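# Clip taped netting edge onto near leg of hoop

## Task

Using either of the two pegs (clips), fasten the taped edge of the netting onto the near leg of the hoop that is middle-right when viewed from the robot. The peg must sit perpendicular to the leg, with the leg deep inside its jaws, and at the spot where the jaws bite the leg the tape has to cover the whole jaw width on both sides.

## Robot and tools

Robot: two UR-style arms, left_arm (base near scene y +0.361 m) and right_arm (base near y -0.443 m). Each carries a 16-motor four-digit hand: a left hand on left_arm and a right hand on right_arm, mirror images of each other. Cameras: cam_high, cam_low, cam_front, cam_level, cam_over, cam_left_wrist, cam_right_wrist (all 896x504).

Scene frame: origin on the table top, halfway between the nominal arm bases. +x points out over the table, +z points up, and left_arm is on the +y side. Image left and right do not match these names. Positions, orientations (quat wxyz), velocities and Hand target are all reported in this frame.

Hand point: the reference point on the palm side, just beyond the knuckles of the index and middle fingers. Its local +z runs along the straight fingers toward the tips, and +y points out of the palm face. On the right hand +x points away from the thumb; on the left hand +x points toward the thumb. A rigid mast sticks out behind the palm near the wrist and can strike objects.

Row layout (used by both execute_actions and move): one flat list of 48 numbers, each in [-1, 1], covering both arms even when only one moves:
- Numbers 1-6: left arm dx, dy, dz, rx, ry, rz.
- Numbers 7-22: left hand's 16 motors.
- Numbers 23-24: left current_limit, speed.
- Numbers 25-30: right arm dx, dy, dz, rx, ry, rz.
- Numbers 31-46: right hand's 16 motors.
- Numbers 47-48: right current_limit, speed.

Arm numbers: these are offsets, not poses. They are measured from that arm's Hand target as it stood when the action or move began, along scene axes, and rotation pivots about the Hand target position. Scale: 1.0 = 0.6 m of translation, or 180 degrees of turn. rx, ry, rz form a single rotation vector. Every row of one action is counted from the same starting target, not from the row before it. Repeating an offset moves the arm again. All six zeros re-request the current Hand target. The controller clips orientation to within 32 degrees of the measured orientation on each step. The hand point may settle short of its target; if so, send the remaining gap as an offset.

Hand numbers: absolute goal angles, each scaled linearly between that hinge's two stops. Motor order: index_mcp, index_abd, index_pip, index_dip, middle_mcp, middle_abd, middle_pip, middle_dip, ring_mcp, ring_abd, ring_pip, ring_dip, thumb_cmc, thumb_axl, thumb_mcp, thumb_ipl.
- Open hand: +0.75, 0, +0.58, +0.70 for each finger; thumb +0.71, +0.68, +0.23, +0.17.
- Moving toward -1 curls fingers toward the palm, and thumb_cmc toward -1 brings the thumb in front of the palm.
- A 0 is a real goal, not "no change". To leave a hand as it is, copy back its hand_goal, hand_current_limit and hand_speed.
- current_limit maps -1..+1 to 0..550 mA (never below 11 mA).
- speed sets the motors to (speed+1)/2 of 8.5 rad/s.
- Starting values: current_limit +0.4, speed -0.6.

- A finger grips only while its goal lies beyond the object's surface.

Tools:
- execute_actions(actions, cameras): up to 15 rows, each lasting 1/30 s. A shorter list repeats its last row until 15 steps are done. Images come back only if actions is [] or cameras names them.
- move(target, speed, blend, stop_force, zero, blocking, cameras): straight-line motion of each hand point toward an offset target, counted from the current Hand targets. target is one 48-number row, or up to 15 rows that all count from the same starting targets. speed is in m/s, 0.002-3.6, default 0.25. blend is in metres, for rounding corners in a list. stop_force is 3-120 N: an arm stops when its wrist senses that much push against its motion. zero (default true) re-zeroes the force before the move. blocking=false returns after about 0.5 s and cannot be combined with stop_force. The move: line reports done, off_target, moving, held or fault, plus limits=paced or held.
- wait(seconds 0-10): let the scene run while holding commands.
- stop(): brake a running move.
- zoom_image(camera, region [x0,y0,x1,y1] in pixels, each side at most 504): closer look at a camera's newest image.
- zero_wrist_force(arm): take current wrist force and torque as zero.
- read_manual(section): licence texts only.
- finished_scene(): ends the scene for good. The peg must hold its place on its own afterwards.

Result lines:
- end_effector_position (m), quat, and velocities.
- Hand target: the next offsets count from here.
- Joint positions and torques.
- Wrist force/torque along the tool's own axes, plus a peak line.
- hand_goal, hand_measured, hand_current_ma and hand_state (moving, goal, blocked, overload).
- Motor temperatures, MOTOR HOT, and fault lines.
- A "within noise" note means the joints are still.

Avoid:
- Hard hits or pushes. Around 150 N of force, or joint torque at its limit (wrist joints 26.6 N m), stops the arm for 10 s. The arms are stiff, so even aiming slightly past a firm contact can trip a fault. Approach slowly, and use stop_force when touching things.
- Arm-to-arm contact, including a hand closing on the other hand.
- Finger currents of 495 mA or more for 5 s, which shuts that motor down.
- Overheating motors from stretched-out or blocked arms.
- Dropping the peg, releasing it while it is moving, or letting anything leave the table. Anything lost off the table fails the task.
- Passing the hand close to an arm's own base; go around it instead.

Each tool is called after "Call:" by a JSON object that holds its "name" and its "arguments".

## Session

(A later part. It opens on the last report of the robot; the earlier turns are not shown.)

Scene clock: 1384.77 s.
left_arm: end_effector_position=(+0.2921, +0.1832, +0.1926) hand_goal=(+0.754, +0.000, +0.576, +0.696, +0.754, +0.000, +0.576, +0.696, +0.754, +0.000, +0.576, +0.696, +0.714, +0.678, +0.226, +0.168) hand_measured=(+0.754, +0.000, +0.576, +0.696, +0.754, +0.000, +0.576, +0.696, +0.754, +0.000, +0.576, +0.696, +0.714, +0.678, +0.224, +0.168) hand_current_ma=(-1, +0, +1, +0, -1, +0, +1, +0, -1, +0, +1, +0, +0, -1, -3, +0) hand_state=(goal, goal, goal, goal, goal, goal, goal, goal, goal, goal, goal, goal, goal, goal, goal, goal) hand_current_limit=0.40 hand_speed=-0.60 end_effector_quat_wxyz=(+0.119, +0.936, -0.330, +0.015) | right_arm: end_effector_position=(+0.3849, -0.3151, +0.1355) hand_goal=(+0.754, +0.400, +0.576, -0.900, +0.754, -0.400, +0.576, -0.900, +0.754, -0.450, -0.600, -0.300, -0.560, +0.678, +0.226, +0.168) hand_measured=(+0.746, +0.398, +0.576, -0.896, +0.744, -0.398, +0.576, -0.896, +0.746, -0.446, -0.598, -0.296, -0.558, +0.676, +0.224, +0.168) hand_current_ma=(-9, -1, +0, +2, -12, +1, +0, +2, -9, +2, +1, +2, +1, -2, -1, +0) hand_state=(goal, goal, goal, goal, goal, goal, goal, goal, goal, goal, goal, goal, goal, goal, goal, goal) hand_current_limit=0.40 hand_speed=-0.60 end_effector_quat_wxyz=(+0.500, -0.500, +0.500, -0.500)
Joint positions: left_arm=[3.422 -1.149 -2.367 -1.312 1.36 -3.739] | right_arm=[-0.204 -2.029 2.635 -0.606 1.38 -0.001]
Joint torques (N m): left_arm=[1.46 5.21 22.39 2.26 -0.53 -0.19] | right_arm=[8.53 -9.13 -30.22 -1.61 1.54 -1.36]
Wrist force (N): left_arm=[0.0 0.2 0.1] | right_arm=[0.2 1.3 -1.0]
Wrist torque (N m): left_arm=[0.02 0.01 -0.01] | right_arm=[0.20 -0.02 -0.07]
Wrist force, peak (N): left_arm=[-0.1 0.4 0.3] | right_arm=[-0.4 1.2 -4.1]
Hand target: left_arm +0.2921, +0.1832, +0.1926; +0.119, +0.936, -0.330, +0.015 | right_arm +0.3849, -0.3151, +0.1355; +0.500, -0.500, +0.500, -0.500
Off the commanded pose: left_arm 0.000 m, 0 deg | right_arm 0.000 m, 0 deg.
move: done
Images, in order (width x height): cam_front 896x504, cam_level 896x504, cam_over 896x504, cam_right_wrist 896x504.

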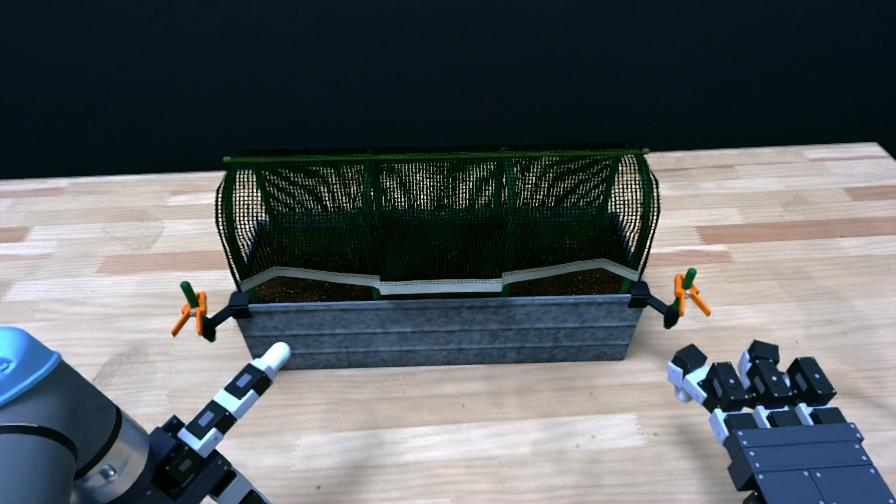

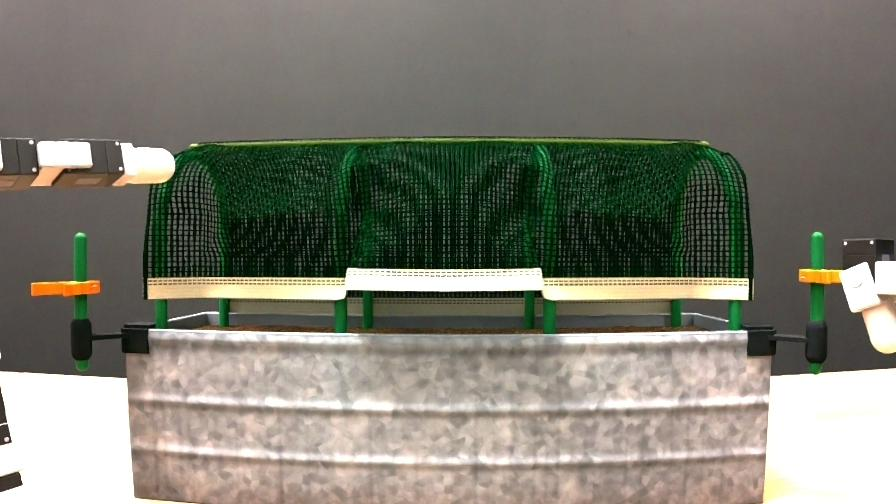

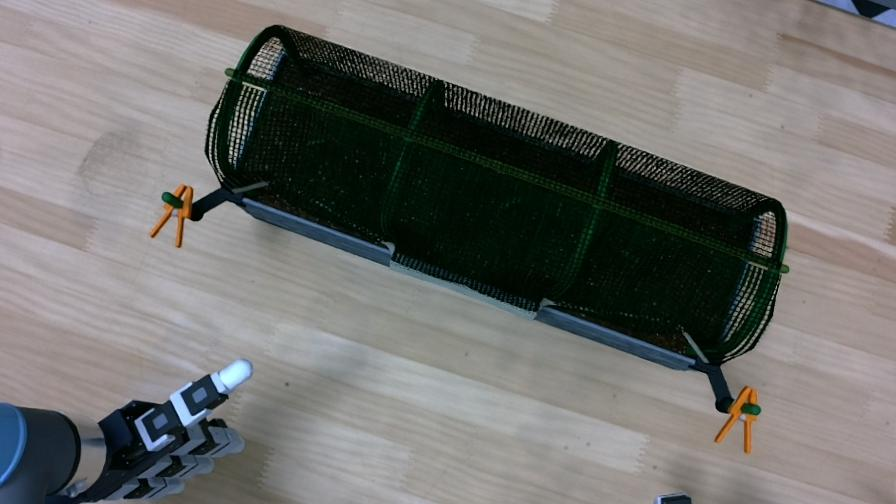

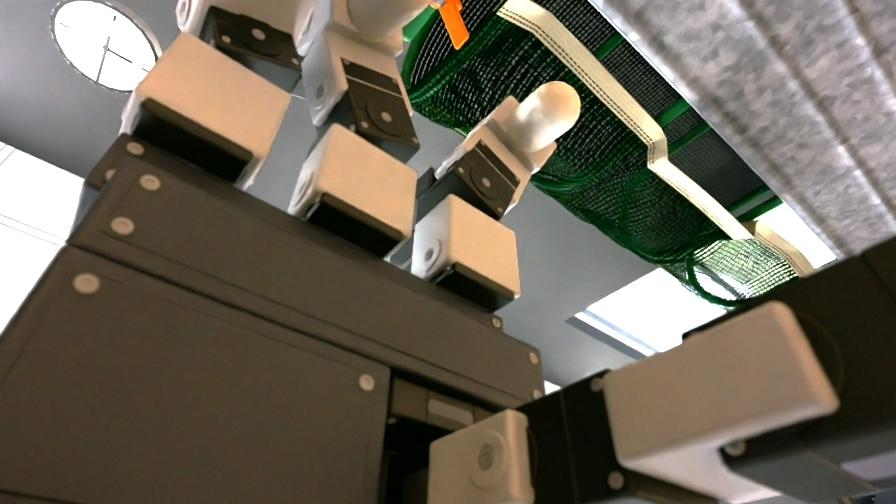

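Call:
{"name": "move", "arguments": {"target": [0,0,0,0,0,0,0.754,0,0.576,0.696,0.754,0,0.576,0.696,0.754,0,0.576,0.696,0.714,0.678,0.226,0.168,0.4,-0.6,0.1367,0.001,0,0,0,0,0.754,0.4,0.576,-0.9,0.754,-0.4,0.576,-0.9,0.754,-0.45,-0.6,-0.3,-0.56,0.678,0.226,0.168,0.4,-0.6], "speed": 0.06, "stop_force": 5, "cameras": ["cam_over", "cam_right_wrist", "cam_front", "cam_level"]}}

Call:
{"name": "zoom_image", "arguments": {"camera": "cam_over", "region": [646, 364, 896, 504]}}

Call:
{"name": "zoom_image", "arguments": {"camera": "cam_front", "region": [616, 230, 836, 400]}}

Call:
{"name": "zoom_image", "arguments": {"camera": "cam_level", "region": [736, 200, 896, 360]}}

Call:
{"name": "zoom_image", "arguments": {"camera": "cam_right_wrist", "region": [300, 0, 600, 160]}}

Scene clock: 1413.00 s.
left_arm: end_effector_position=(+0.2921, +0.1832, +0.1926) hand_goal=(+0.754, +0.000, +0.576, +0.696, +0.754, +0.000, +0.576, +0.696, +0.754, +0.000, +0.576, +0.696, +0.714, +0.678, +0.226, +0.168) hand_measured=(+0.754, +0.000, +0.576, +0.696, +0.754, +0.000, +0.576, +0.696, +0.754, +0.000, +0.576, +0.696, +0.714, +0.678, +0.224, +0.168) hand_current_ma=(-1, +0, +1, +0, -1, +0, +1, +0, -1, +0, +1, +0, +0, -1, -3, +0) hand_state=(goal, goal, goal, goal, goal, goal, goal, goal, goal, goal, goal, goal, goal, goal, goal, goal) hand_current_limit=0.40 hand_speed=-0.60 end_effector_quat_wxyz=(+0.119, +0.936, -0.330, +0.015) | right_arm: end_effector_position=(+0.4669, -0.3145, +0.1355) hand_goal=(+0.754, +0.400, +0.576, -0.900, +0.754, -0.400, +0.576, -0.900, +0.754, -0.450, -0.600, -0.300, -0.560, +0.678, +0.226, +0.168) hand_measured=(+0.746, +0.398, +0.576, -0.896, +0.744, -0.398, +0.576, -0.896, +0.746, -0.446, -0.598, -0.296, -0.558, +0.676, +0.224, +0.168) hand_current_ma=(-9, -1, +0, +2, -12, +1, +0, +2, -9, +2, +1, +2, +1, -2, -1, +0) hand_state=(goal, goal, goal, goal, goal, goal, goal, goal, goal, goal, goal, goal, goal, goal, goal, goal) hand_current_limit=0.40 hand_speed=-0.60 end_effector_quat_wxyz=(+0.500, -0.500, +0.500, -0.500)
Joint positions: left_arm=[3.422 -1.149 -2.367 -1.312 1.36 -3.739] | right_arm=[-0.13 -1.728 2.46 -0.732 1.454 -0.001]
Joint torques (N m): left_arm=[1.36 5.87 22.54 2.39 -0.59 -0.12] | right_arm=[-9.73 -17.7 -9.33 -0.15 -1.42 -0.3]
Wrist force (N): left_arm=[0.0 0.3 0.2] | right_arm=[0.0 1.0 -1.2]
Wrist torque (N m): left_arm=[0.03 0.00 0.00] | right_arm=[0.19 -0.01 -0.12]
Wrist force, peak (N): left_arm=[-0.3 0.3 0.3] | right_arm=[-0.3 0.9 -1.6]
Hand target: left_arm +0.2921, +0.1832, +0.1926; +0.119, +0.936, -0.330, +0.015 | right_arm +0.4669, -0.3145, +0.1355; +0.500, -0.500, +0.500, -0.500
Off the commanded pose: left_arm 0.000 m, 0 deg | right_arm 0.000 m, 0 deg.
move: done
Images, in order (width x height): cam_front 896x504, cam_level 896x504, cam_over 896x504, cam_right_wrist 896x504.

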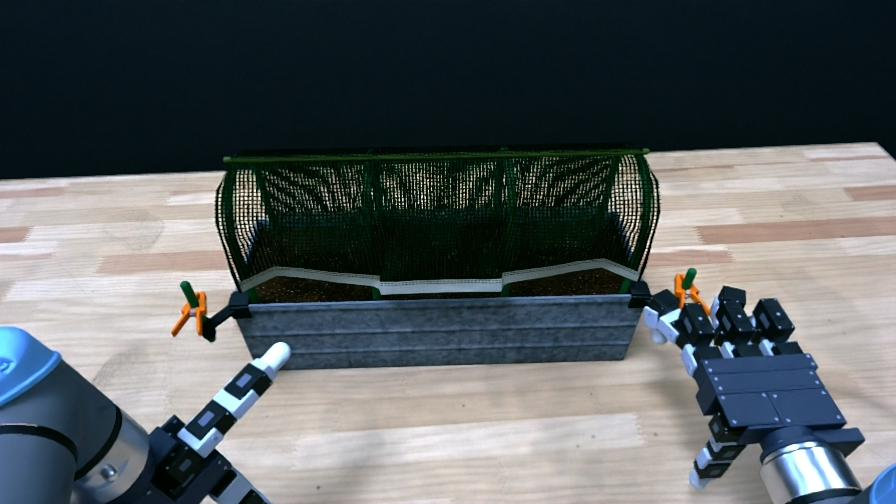

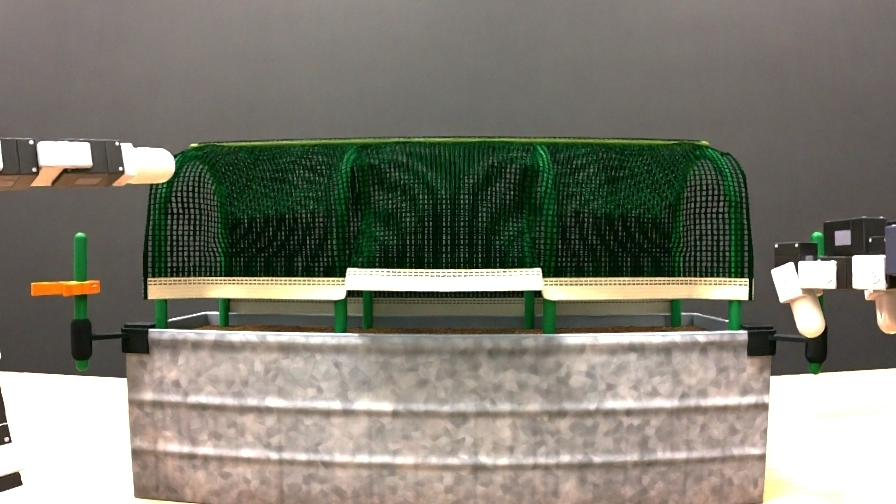

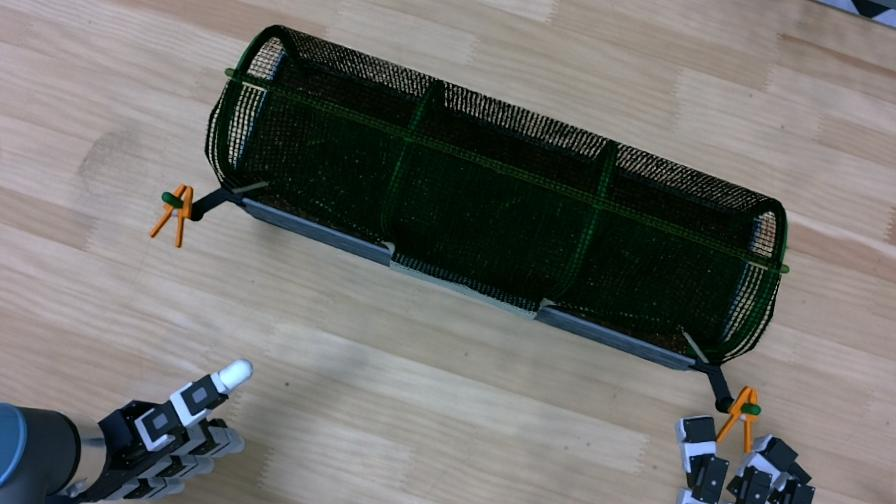

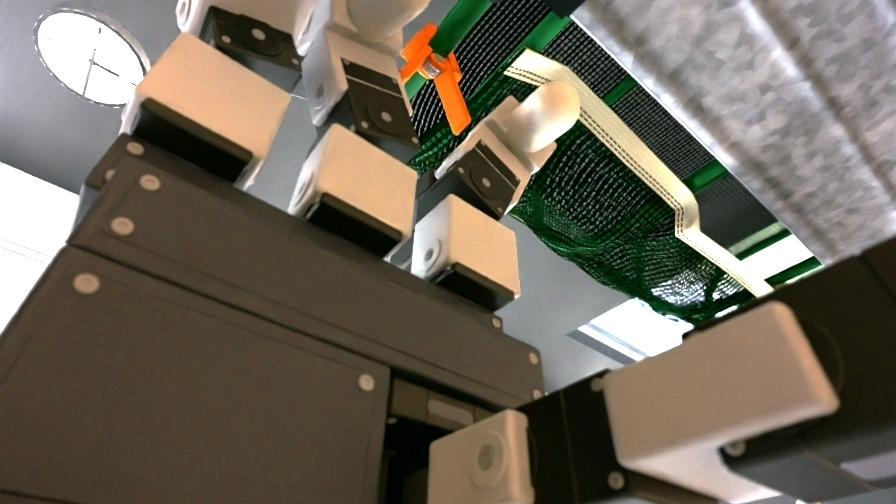

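Scaled by 2.016.

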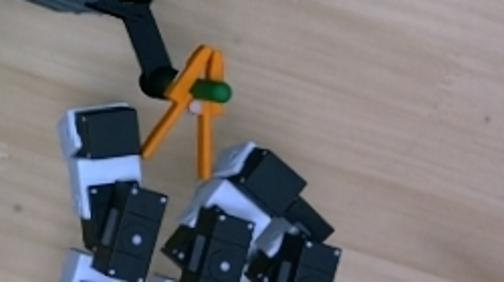

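Scaled by 2.291.

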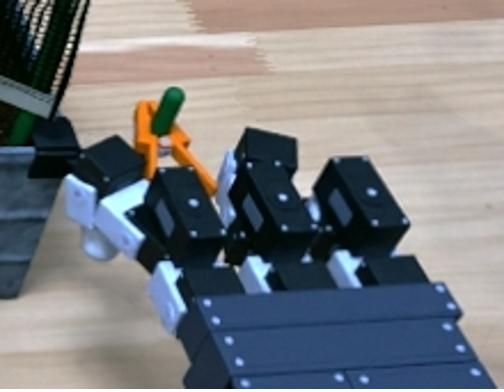

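Scaled by 3.150.

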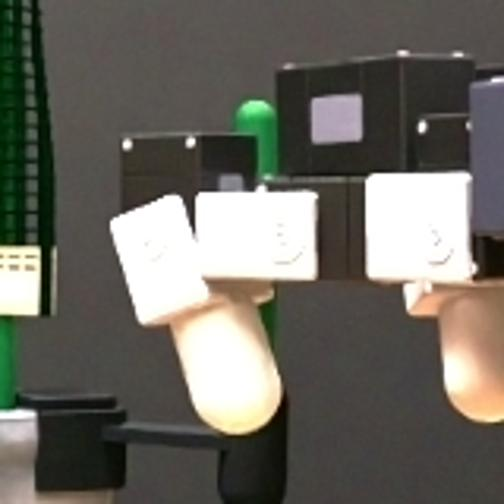

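Scaled by 1.680.

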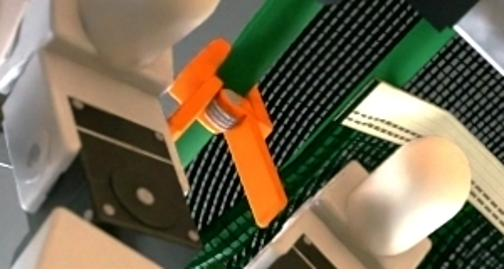

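Call:
{"name": "move", "arguments": {"target": [0,0,0,0,0,0,0.754,0,0.576,0.696,0.754,0,0.576,0.696,0.754,0,0.576,0.696,0.714,0.678,0.226,0.168,0.4,-0.6,0,0,0,0,0,0,0.754,0.2,0.576,-0.9,0.754,-0.2,0.576,-0.9,0.754,-0.45,-0.6,-0.3,-0.56,0.678,0.226,0.168,0.7,-0.92], "speed": 0.03, "cameras": ["cam_over", "cam_right_wrist", "cam_front"]}}

Call:
{"name": "zoom_image", "arguments": {"camera": "cam_over", "region": [680, 360, 820, 500]}}

Call:
{"name": "zoom_image", "arguments": {"camera": "cam_right_wrist", "region": [300, 0, 600, 160]}}

Scene clock: 1431.73 s.
left_arm: end_effector_position=(+0.2921, +0.1832, +0.1926) hand_goal=(+0.754, +0.000, +0.576, +0.696, +0.754, +0.000, +0.576, +0.696, +0.754, +0.000, +0.576, +0.696, +0.714, +0.678, +0.226, +0.168) hand_measured=(+0.754, +0.000, +0.576, +0.696, +0.754, +0.000, +0.576, +0.696, +0.754, +0.000, +0.576, +0.696, +0.714, +0.678, +0.224, +0.168) hand_current_ma=(-1, +0, +1, +0, -1, +0, +1, +0, -1, +0, +1, +0, +0, -1, -3, +0) hand_state=(goal, goal, goal, goal, goal, goal, goal, goal, goal, goal, goal, goal, goal, goal, goal, goal) hand_current_limit=0.40 hand_speed=-0.60 end_effector_quat_wxyz=(+0.119, +0.936, -0.330, +0.015) | right_arm: end_effector_position=(+0.4669, -0.3145, +0.1355) hand_goal=(+0.754, +0.200, +0.576, -0.900, +0.754, -0.200, +0.576, -0.900, +0.754, -0.450, -0.600, -0.300, -0.560, +0.678, +0.226, +0.168) hand_measured=(+0.746, +0.264, +0.576, -0.896, +0.744, -0.264, +0.576, -0.896, +0.746, -0.446, -0.598, -0.296, -0.558, +0.676, +0.224, +0.168) hand_current_ma=(-9, +122, +0, +2, -12, -123, +0, +2, -9, +2, +1, +2, +1, -2, -1, +0) hand_state=(goal, blocked, goal, goal, goal, blocked, goal, goal, goal, goal, goal, goal, goal, goal, goal, goal) hand_current_limit=0.70 hand_speed=-0.92 end_effector_quat_wxyz=(+0.500, -0.500, +0.500, -0.500)
Joint positions: left_arm=[3.422 -1.149 -2.367 -1.312 1.36 -3.739] | right_arm=[-0.13 -1.728 2.46 -0.732 1.454 -0.001]
Joint torques (N m): left_arm=[1.02 5.96 22.12 2.24 -0.53 -0.22] | right_arm=[-10.14 -21.71 -9.13 -0.07 -1.32 -1.44]
Wrist force (N): left_arm=[0.0 0.2 0.0] | right_arm=[0.0 0.7 -2.5]
Wrist torque (N m): left_arm=[0.03 0.00 0.00] | right_arm=[0.25 0.00 -0.13]
Wrist force, peak (N): left_arm=[-0.1 0.5 0.2] | right_arm=[0.0 0.7 -2.5]
Hand target: left_arm +0.2921, +0.1832, +0.1926; +0.119, +0.936, -0.330, +0.015 | right_arm +0.4669, -0.3145, +0.1355; +0.500, -0.500, +0.500, -0.500
Off the commanded pose: left_arm 0.000 m, 0 deg | right_arm 0.000 m, 0 deg.
move: done
Images, in order (width x height): cam_front 896x504, cam_over 896x504, cam_right_wrist 896x504.

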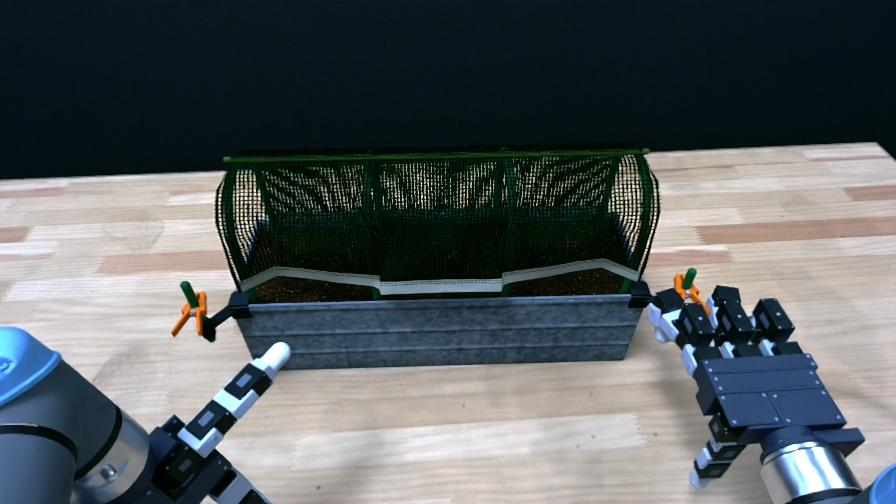

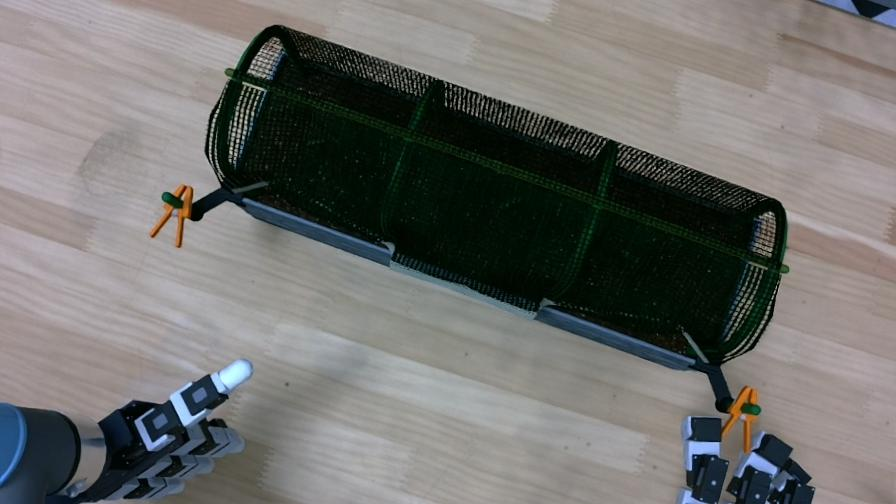

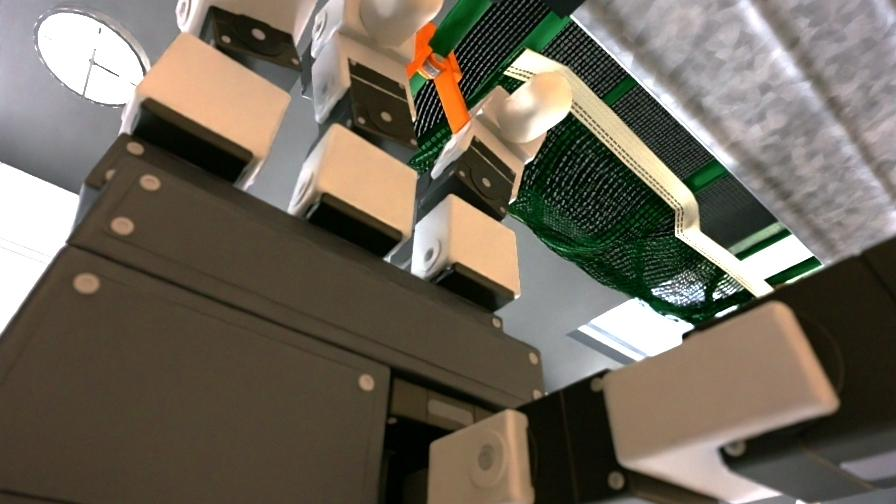

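Scaled by 3.600.

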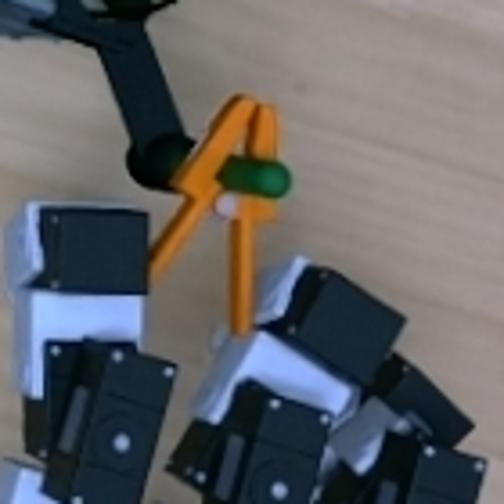

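Scaled by 1.680.

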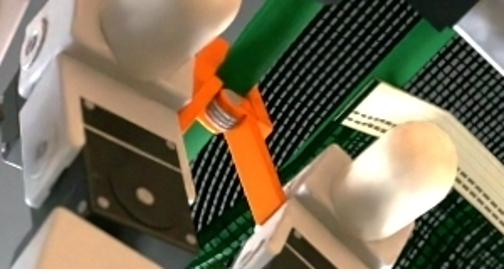

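Call:
{"name": "move", "arguments": {"target": [0,0,0,0,0,0,0.754,0,0.576,0.696,0.754,0,0.576,0.696,0.754,0,0.576,0.696,0.714,0.678,0.226,0.168,0.4,-0.6,0,0,0,0,0,0,0.754,0.0,0.576,-0.9,0.754,-0.0,0.576,-0.9,0.754,-0.45,-0.6,-0.3,-0.56,0.678,0.226,0.168,0.72,-0.92], "speed": 0.03, "cameras": ["cam_over", "cam_right_wrist", "cam_front"]}}

Call:
{"name": "zoom_image", "arguments": {"camera": "cam_over", "region": [680, 360, 820, 500]}}

Call:
{"name": "zoom_image", "arguments": {"camera": "cam_right_wrist", "region": [300, 0, 600, 160]}}

Scene clock: 1453.30 s.
left_arm: end_effector_position=(+0.2921, +0.1832, +0.1926) hand_goal=(+0.754, +0.000, +0.576, +0.696, +0.754, +0.000, +0.576, +0.696, +0.754, +0.000, +0.576, +0.696, +0.714, +0.678, +0.226, +0.168) hand_measured=(+0.754, +0.000, +0.576, +0.696, +0.754, +0.000, +0.576, +0.696, +0.754, +0.000, +0.576, +0.696, +0.714, +0.678, +0.224, +0.168) hand_current_ma=(-1, +0, +1, +0, -1, +0, +1, +0, -1, +0, +1, +0, +0, -1, -3, +0) hand_state=(goal, goal, goal, goal, goal, goal, goal, goal, goal, goal, goal, goal, goal, goal, goal, goal) hand_current_limit=0.40 hand_speed=-0.60 end_effector_quat_wxyz=(+0.119, +0.936, -0.330, +0.015) | right_arm: end_effector_position=(+0.4669, -0.3144, +0.1355) hand_goal=(+0.754, +0.000, +0.576, -0.900, +0.754, +0.000, +0.576, -0.900, +0.754, -0.450, -0.600, -0.300, -0.560, +0.678, +0.226, +0.168) hand_measured=(+0.742, +0.200, +0.576, -0.898, +0.740, -0.144, +0.574, -0.896, +0.746, -0.446, -0.598, -0.296, -0.558, +0.676, +0.224, +0.168) hand_current_ma=(-13, +473, +0, +1, -16, -401, +0, +2, -9, +2, +1, +2, +1, -2, -1, +0) hand_state=(goal, blocked, goal, goal, goal, blocked, goal, goal, goal, goal, goal, goal, goal, goal, goal, goal) hand_current_limit=0.72 hand_speed=-0.92 end_effector_quat_wxyz=(+0.500, -0.500, +0.500, -0.500)
Joint positions: left_arm=[3.422 -1.149 -2.367 -1.312 1.36 -3.739] | right_arm=[-0.13 -1.728 2.46 -0.732 1.454 -0.001]
Joint torques (N m): left_arm=[1.42 6.41 22.05 2.3 -0.54 -0.21] | right_arm=[-6.3 -20.65 -21.66 -1.66 -0.56 -1.67]
Wrist force (N): left_arm=[0.0 0.2 0.0] | right_arm=[-0.6 0.8 -12.2]
Wrist torque (N m): left_arm=[0.01 0.00 0.00] | right_arm=[0.96 -0.08 -0.18]
Wrist force, peak (N): left_arm=[-0.1 0.4 0.1] | right_arm=[-0.7 0.8 -12.5]
Hand target: left_arm +0.2921, +0.1832, +0.1926; +0.119, +0.936, -0.330, +0.015 | right_arm +0.4669, -0.3145, +0.1355; +0.500, -0.500, +0.500, -0.500
Off the commanded pose: left_arm 0.000 m, 0 deg | right_arm 0.000 m, 0 deg.
move: done
Images, in order (width x height): cam_front 896x504, cam_over 896x504, cam_right_wrist 896x504.

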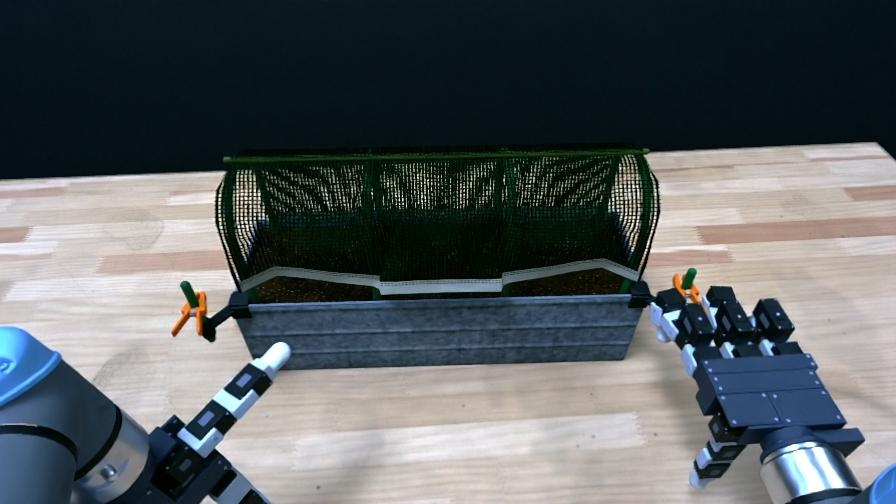

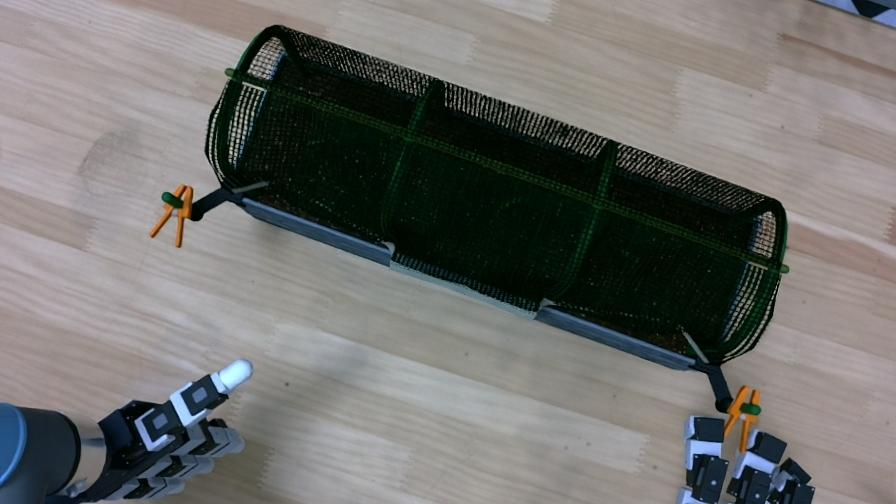

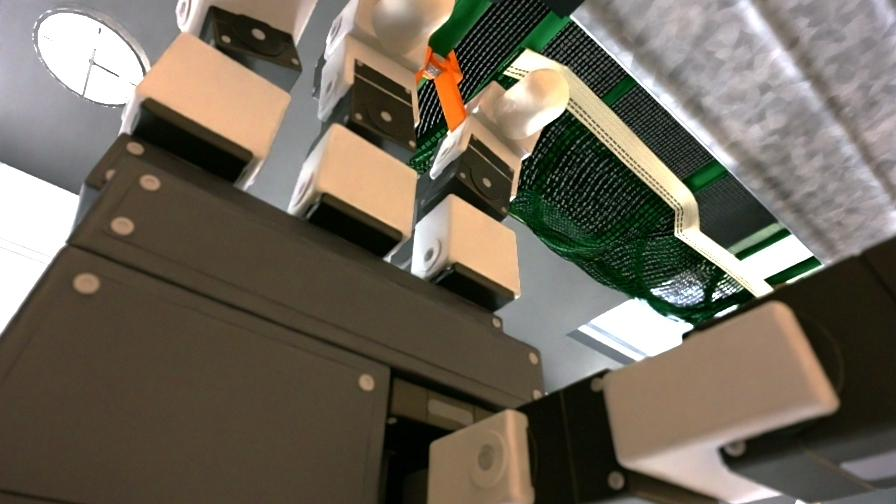

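Scaled by 3.600.

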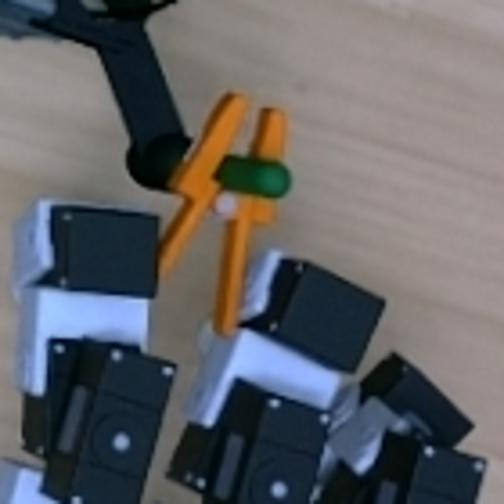

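Scaled by 1.680.

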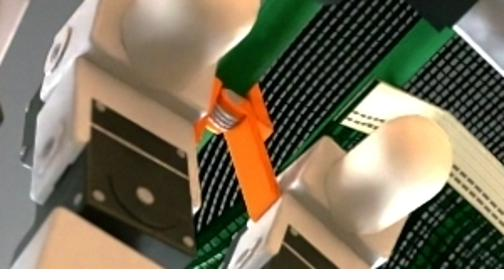

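Call:
{"name": "move", "arguments": {"target": [[0,0,0,0,0,0,0.754,0,0.576,0.696,0.754,0,0.576,0.696,0.754,0,0.576,0.696,0.714,0.678,0.226,0.168,0.4,-0.6,0,0,0,0,0,0,0.754,0.53,0.576,-0.9,0.754,-0.53,0.576,-0.9,0.754,-0.6,-0.6,-0.3,-0.56,0.678,0.226,0.168,0.4,-0.9],[0,0,0,0,0,0,0.754,0,0.576,0.696,0.754,0,0.576,0.696,0.754,0,0.576,0.696,0.714,0.678,0.226,0.168,0.4,-0.6,0.0225,0,0,0,0,0,0.754,0.53,0.576,-0.9,0.754,-0.53,0.576,-0.9,0.754,-0.6,-0.6,-0.3,-0.56,0.678,0.226,0.168,0.4,-0.8]], "speed": 0.03, "cameras": ["cam_over", "cam_right_wrist", "cam_front"]}}

Call:
{"name": "zoom_image", "arguments": {"camera": "cam_over", "region": [680, 360, 820, 500]}}

Call:
{"name": "zoom_image", "arguments": {"camera": "cam_right_wrist", "region": [300, 0, 600, 160]}}

Call:
{"name": "zoom_image", "arguments": {"camera": "cam_front", "region": [616, 230, 836, 400]}}

Scene clock: 1721.60 s.
left_arm: end_effector_position=(+0.2921, +0.1832, +0.1926) hand_goal=(+0.754, +0.000, +0.576, +0.696, +0.754, +0.000, +0.576, +0.696, +0.754, +0.000, +0.576, +0.696, +0.714, +0.678, +0.226, +0.168) hand_measured=(+0.754, +0.000, +0.576, +0.696, +0.754, +0.000, +0.576, +0.696, +0.754, +0.000, +0.576, +0.696, +0.714, +0.678, +0.224, +0.168) hand_current_ma=(-1, +0, +1, +0, -1, +0, +1, +0, -1, +0, +1, +0, +0, -1, -3, +0) hand_state=(goal, goal, goal, goal, goal, goal, goal, goal, goal, goal, goal, goal, goal, goal, goal, goal) hand_current_limit=0.40 hand_speed=-0.60 end_effector_quat_wxyz=(+0.119, +0.936, -0.330, +0.015) | right_arm: end_effector_position=(+0.4804, -0.3144, +0.1355) hand_goal=(+0.754, +0.530, +0.576, -0.900, +0.754, -0.530, +0.576, -0.900, +0.754, -0.600, -0.600, -0.300, -0.560, +0.678, +0.226, +0.168) hand_measured=(+0.742, +0.528, +0.576, -0.898, +0.740, -0.526, +0.574, -0.896, +0.746, -0.596, -0.598, -0.296, -0.558, +0.676, +0.224, +0.168) hand_current_ma=(-13, -1, +0, +1, -19, +1, -1, +2, -9, +2, +1, +2, +1, -2, -1, +0) hand_state=(goal, goal, goal, goal, goal, goal, goal, goal, goal, goal, goal, goal, goal, goal, goal, goal) hand_current_limit=0.40 hand_speed=-0.80 end_effector_quat_wxyz=(+0.500, -0.500, +0.500, -0.500)
Joint positions: left_arm=[3.422 -1.149 -2.367 -1.312 1.36 -3.739] | right_arm=[-0.124 -1.689 2.429 -0.739 1.46 -0.001]
Joint torques (N m): left_arm=[1.33 6.37 21.69 2.33 -0.57 -0.18] | right_arm=[-9.67 -22.82 -9.56 0.11 -1.2 -0.99]
Motor temperatures (°C): left_arm=[26 27 38 40 38 39] | right_arm=[35 33 29 39 39 35]
Wrist force (N): left_arm=[0.2 0.2 0.1] | right_arm=[0.0 0.9 -0.8]
Wrist torque (N m): left_arm=[0.01 -0.02 0.01] | right_arm=[0.13 -0.02 -0.13]
Wrist force, peak (N): left_arm=[-0.2 0.4 0.2] | right_arm=[-0.9 1.1 -12.6]
Hand target: left_arm +0.2921, +0.1832, +0.1926; +0.119, +0.936, -0.330, +0.015 | right_arm +0.4804, -0.3145, +0.1355; +0.500, -0.500, +0.500, -0.500
Off the commanded pose: left_arm 0.000 m, 0 deg | right_arm 0.000 m, 0 deg.
move: done
Images, in order (width x height): cam_front 896x504, cam_over 896x504, cam_right_wrist 896x504.

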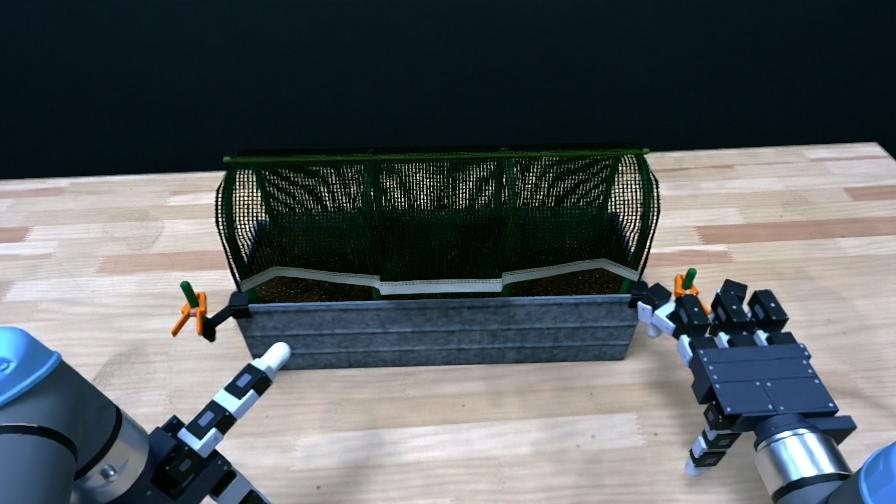

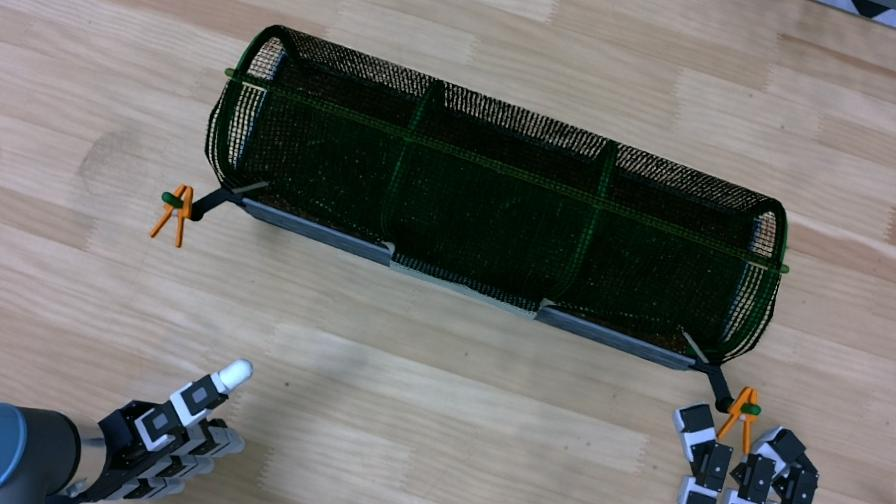

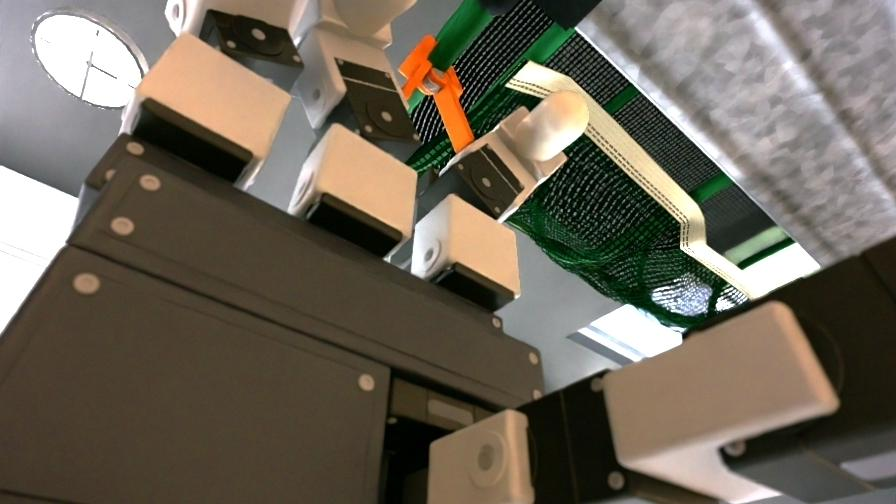

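Scaled by 3.600.

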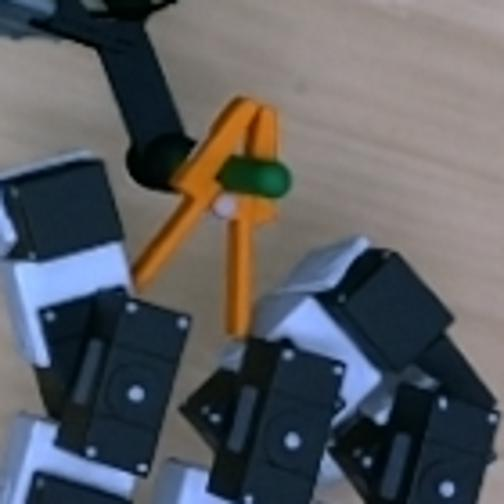

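Scaled by 1.680.

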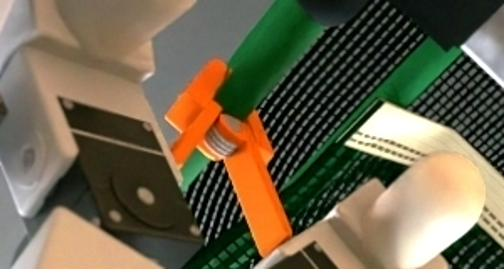

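Scaled by 2.291.

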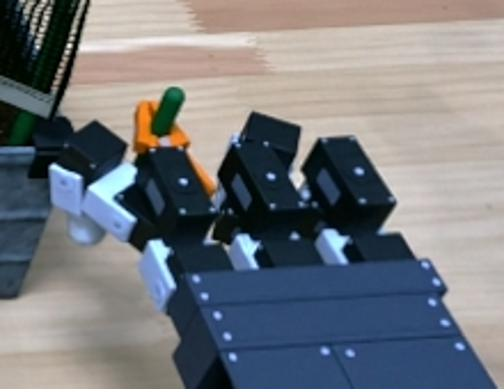

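Call:
{"name": "move", "arguments": {"target": [[0,0,0,0,0,0,0.754,0,0.576,0.696,0.754,0,0.576,0.696,0.754,0,0.576,0.696,0.714,0.678,0.226,0.168,0.4,-0.6,0,0,0,0,0,0,0.754,0.3,0.576,-0.9,0.754,-0.3,0.576,-0.9,0.754,-0.6,-0.6,-0.3,-0.56,0.678,0.226,0.168,0.72,-0.9]], "speed": 0.03}}

Call:
{"name": "move", "arguments": {"target": [[0,0,0,0,0,0,0.754,0,0.576,0.696,0.754,0,0.576,0.696,0.754,0,0.576,0.696,0.714,0.678,0.226,0.168,0.4,-0.6,0,0,0,0,0,0,0.754,0.02,0.576,-0.9,0.754,-0.02,0.576,-0.9,0.754,-0.6,-0.6,-0.3,-0.56,0.678,0.226,0.168,0.74,-0.9]], "speed": 0.03, "cameras": ["cam_over", "cam_right_wrist", "cam_front"]}}

Call:
{"name": "zoom_image", "arguments": {"camera": "cam_over", "region": [680, 360, 820, 500]}}

Call:
{"name": "zoom_image", "arguments": {"camera": "cam_right_wrist", "region": [300, 0, 600, 160]}}

Scene clock: 1741.53 s.
left_arm: end_effector_position=(+0.2921, +0.1832, +0.1926) hand_goal=(+0.754, +0.000, +0.576, +0.696, +0.754, +0.000, +0.576, +0.696, +0.754, +0.000, +0.576, +0.696, +0.714, +0.678, +0.226, +0.168) hand_measured=(+0.754, +0.000, +0.576, +0.696, +0.754, +0.000, +0.576, +0.696, +0.754, +0.000, +0.576, +0.696, +0.714, +0.678, +0.224, +0.168) hand_current_ma=(-1, +0, +1, +0, -1, +0, +1, +0, -1, +0, +1, +0, +0, -1, -3, +0) hand_state=(goal, goal, goal, goal, goal, goal, goal, goal, goal, goal, goal, goal, goal, goal, goal, goal) hand_current_limit=0.40 hand_speed=-0.60 end_effector_quat_wxyz=(+0.119, +0.936, -0.330, +0.015) | right_arm: end_effector_position=(+0.4804, -0.3144, +0.1355) hand_goal=(+0.754, +0.300, +0.576, -0.900, +0.754, -0.300, +0.576, -0.900, +0.754, -0.600, -0.600, -0.300, -0.560, +0.678, +0.226, +0.168) hand_measured=(+0.742, +0.378, +0.576, -0.898, +0.740, -0.368, +0.574, -0.896, +0.746, -0.596, -0.598, -0.296, -0.558, +0.676, +0.224, +0.168) hand_current_ma=(-13, +166, +0, +1, -19, -133, -1, +2, -9, +2, +1, +2, +1, -2, -1, +0) hand_state=(goal, blocked, goal, goal, goal, blocked, goal, goal, goal, goal, goal, goal, goal, goal, goal, goal) hand_current_limit=0.72 hand_speed=-0.90 end_effector_quat_wxyz=(+0.500, -0.500, +0.500, -0.500)
Joint positions: left_arm=[3.422 -1.149 -2.367 -1.312 1.36 -3.739] | right_arm=[-0.124 -1.689 2.429 -0.739 1.46 -0.001]
Joint torques (N m): left_arm=[0.93 6.17 21.92 2.28 -0.56 -0.15] | right_arm=[-10.42 -23.83 -12.05 -0.47 -0.97 -0.96]
Wrist force (N): left_arm=[0.2 0.2 0.0] | right_arm=[-1.6 0.7 -4.3]
Wrist torque (N m): left_arm=[0.03 -0.02 0.01] | right_arm=[0.39 -0.12 -0.26]
Wrist force, peak (N): left_arm=[-0.3 0.4 0.2] | right_arm=[-1.7 0.7 -4.3]
Hand target: left_arm +0.2921, +0.1832, +0.1926; +0.119, +0.936, -0.330, +0.015 | right_arm +0.4804, -0.3145, +0.1355; +0.500, -0.500, +0.500, -0.500
Off the commanded pose: left_arm 0.000 m, 0 deg | right_arm 0.000 m, 0 deg.
move: done

Scene clock: 1742.47 s.
left_arm: end_effector_position=(+0.2921, +0.1832, +0.1926) hand_goal=(+0.754, +0.000, +0.576, +0.696, +0.754, +0.000, +0.576, +0.696, +0.754, +0.000, +0.576, +0.696, +0.714, +0.678, +0.226, +0.168) hand_measured=(+0.754, +0.000, +0.576, +0.696, +0.754, +0.000, +0.576, +0.696, +0.754, +0.000, +0.576, +0.696, +0.714, +0.678, +0.224, +0.168) hand_current_ma=(-1, +0, +1, +0, -1, +0, +1, +0, -1, +0, +1, +0, +0, -1, -3, +0) hand_state=(goal, goal, goal, goal, goal, goal, goal, goal, goal, goal, goal, goal, goal, goal, goal, goal) hand_current_limit=0.40 hand_speed=-0.60 end_effector_quat_wxyz=(+0.119, +0.936, -0.330, +0.015) | right_arm: end_effector_position=(+0.4804, -0.3144, +0.1355) hand_goal=(+0.754, +0.020, +0.576, -0.900, +0.754, -0.020, +0.576, -0.900, +0.754, -0.600, -0.600, -0.300, -0.560, +0.678, +0.226, +0.168) hand_measured=(+0.742, +0.124, +0.576, -0.898, +0.740, -0.160, +0.574, -0.896, +0.746, -0.596, -0.598, -0.296, -0.558, +0.676, +0.224, +0.168) hand_current_ma=(-13, +248, +0, +1, -19, -382, -1, +2, -9, +2, +1, +2, +1, -2, -1, +0) hand_state=(goal, blocked, goal, goal, goal, blocked, goal, goal, goal, goal, goal, goal, goal, goal, goal, goal) hand_current_limit=0.74 hand_speed=-0.90 end_effector_quat_wxyz=(+0.500, -0.500, +0.500, -0.500)
Joint positions: left_arm=[3.422 -1.149 -2.367 -1.312 1.36 -3.739] | right_arm=[-0.124 -1.689 2.429 -0.739 1.46 -0.001]
Joint torques (N m): left_arm=[1.2 6.52 22.12 2.39 -0.64 -0.18] | right_arm=[-10.51 -21.52 -14.74 -1.58 0.36 -0.55]
Wrist force (N): left_arm=[0.0 0.3 0.1] | right_arm=[-0.9 0.4 -3.3]
Wrist torque (N m): left_arm=[0.03 0.01 -0.01] | right_arm=[0.27 0.08 -0.22]
Wrist force, peak (N): left_arm=[-0.1 0.4 0.2] | right_arm=[-2.4 0.5 -7.4]
Hand target: left_arm +0.2921, +0.1832, +0.1926; +0.119, +0.936, -0.330, +0.015 | right_arm +0.4804, -0.3145, +0.1355; +0.500, -0.500, +0.500, -0.500
Off the commanded pose: left_arm 0.000 m, 0 deg | right_arm 0.000 m, 0 deg.
move: done
Images, in order (width x height): cam_front 896x504, cam_over 896x504, cam_right_wrist 896x504.

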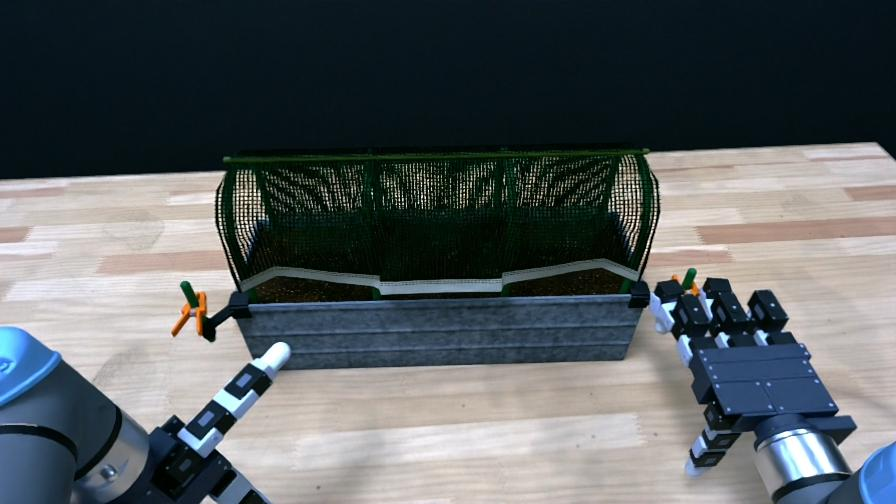

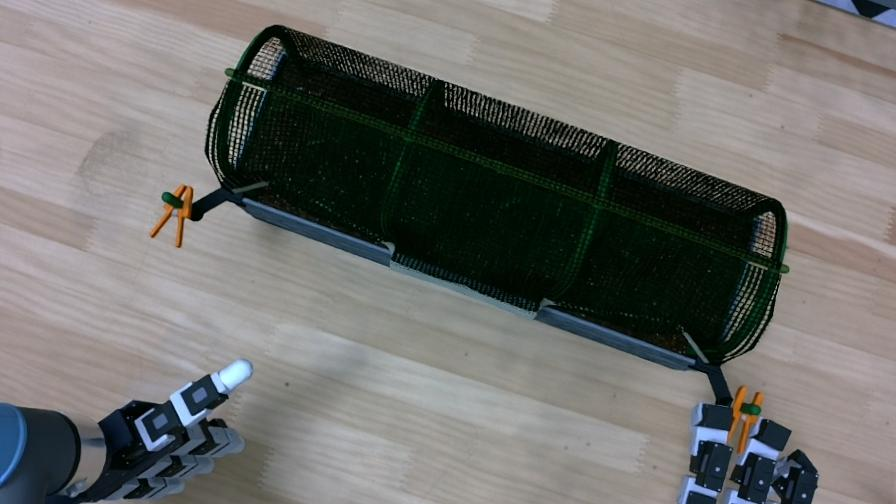

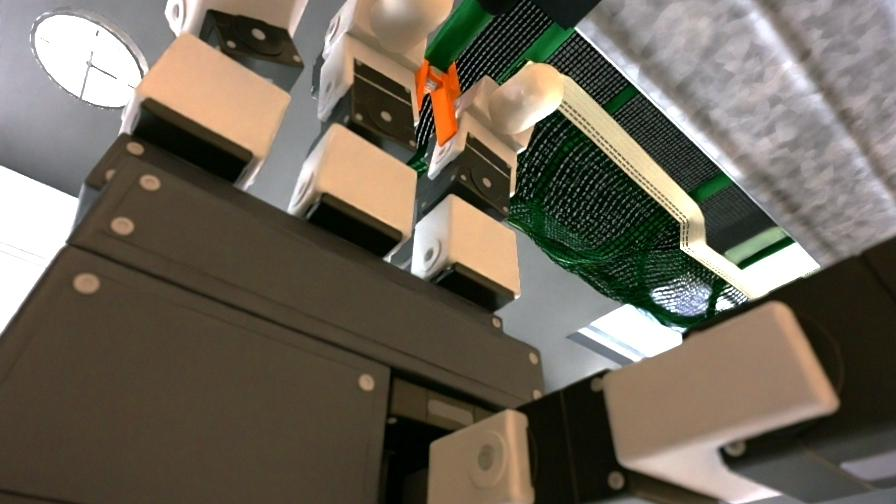

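Scaled by 3.600.

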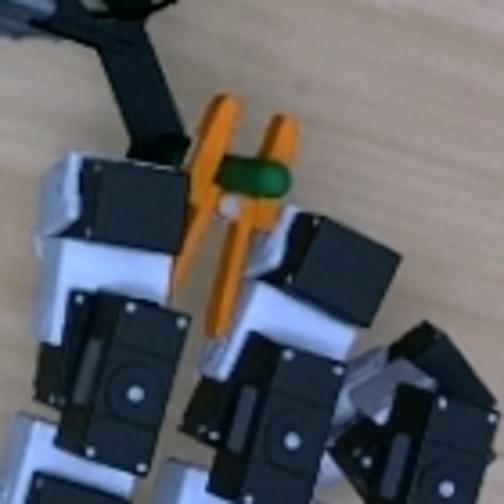

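Scaled by 1.680.

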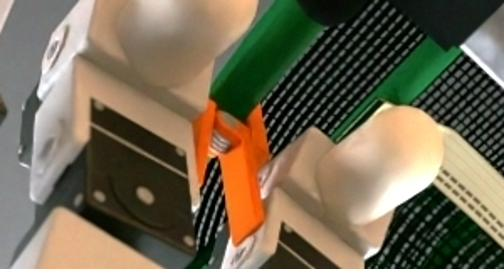

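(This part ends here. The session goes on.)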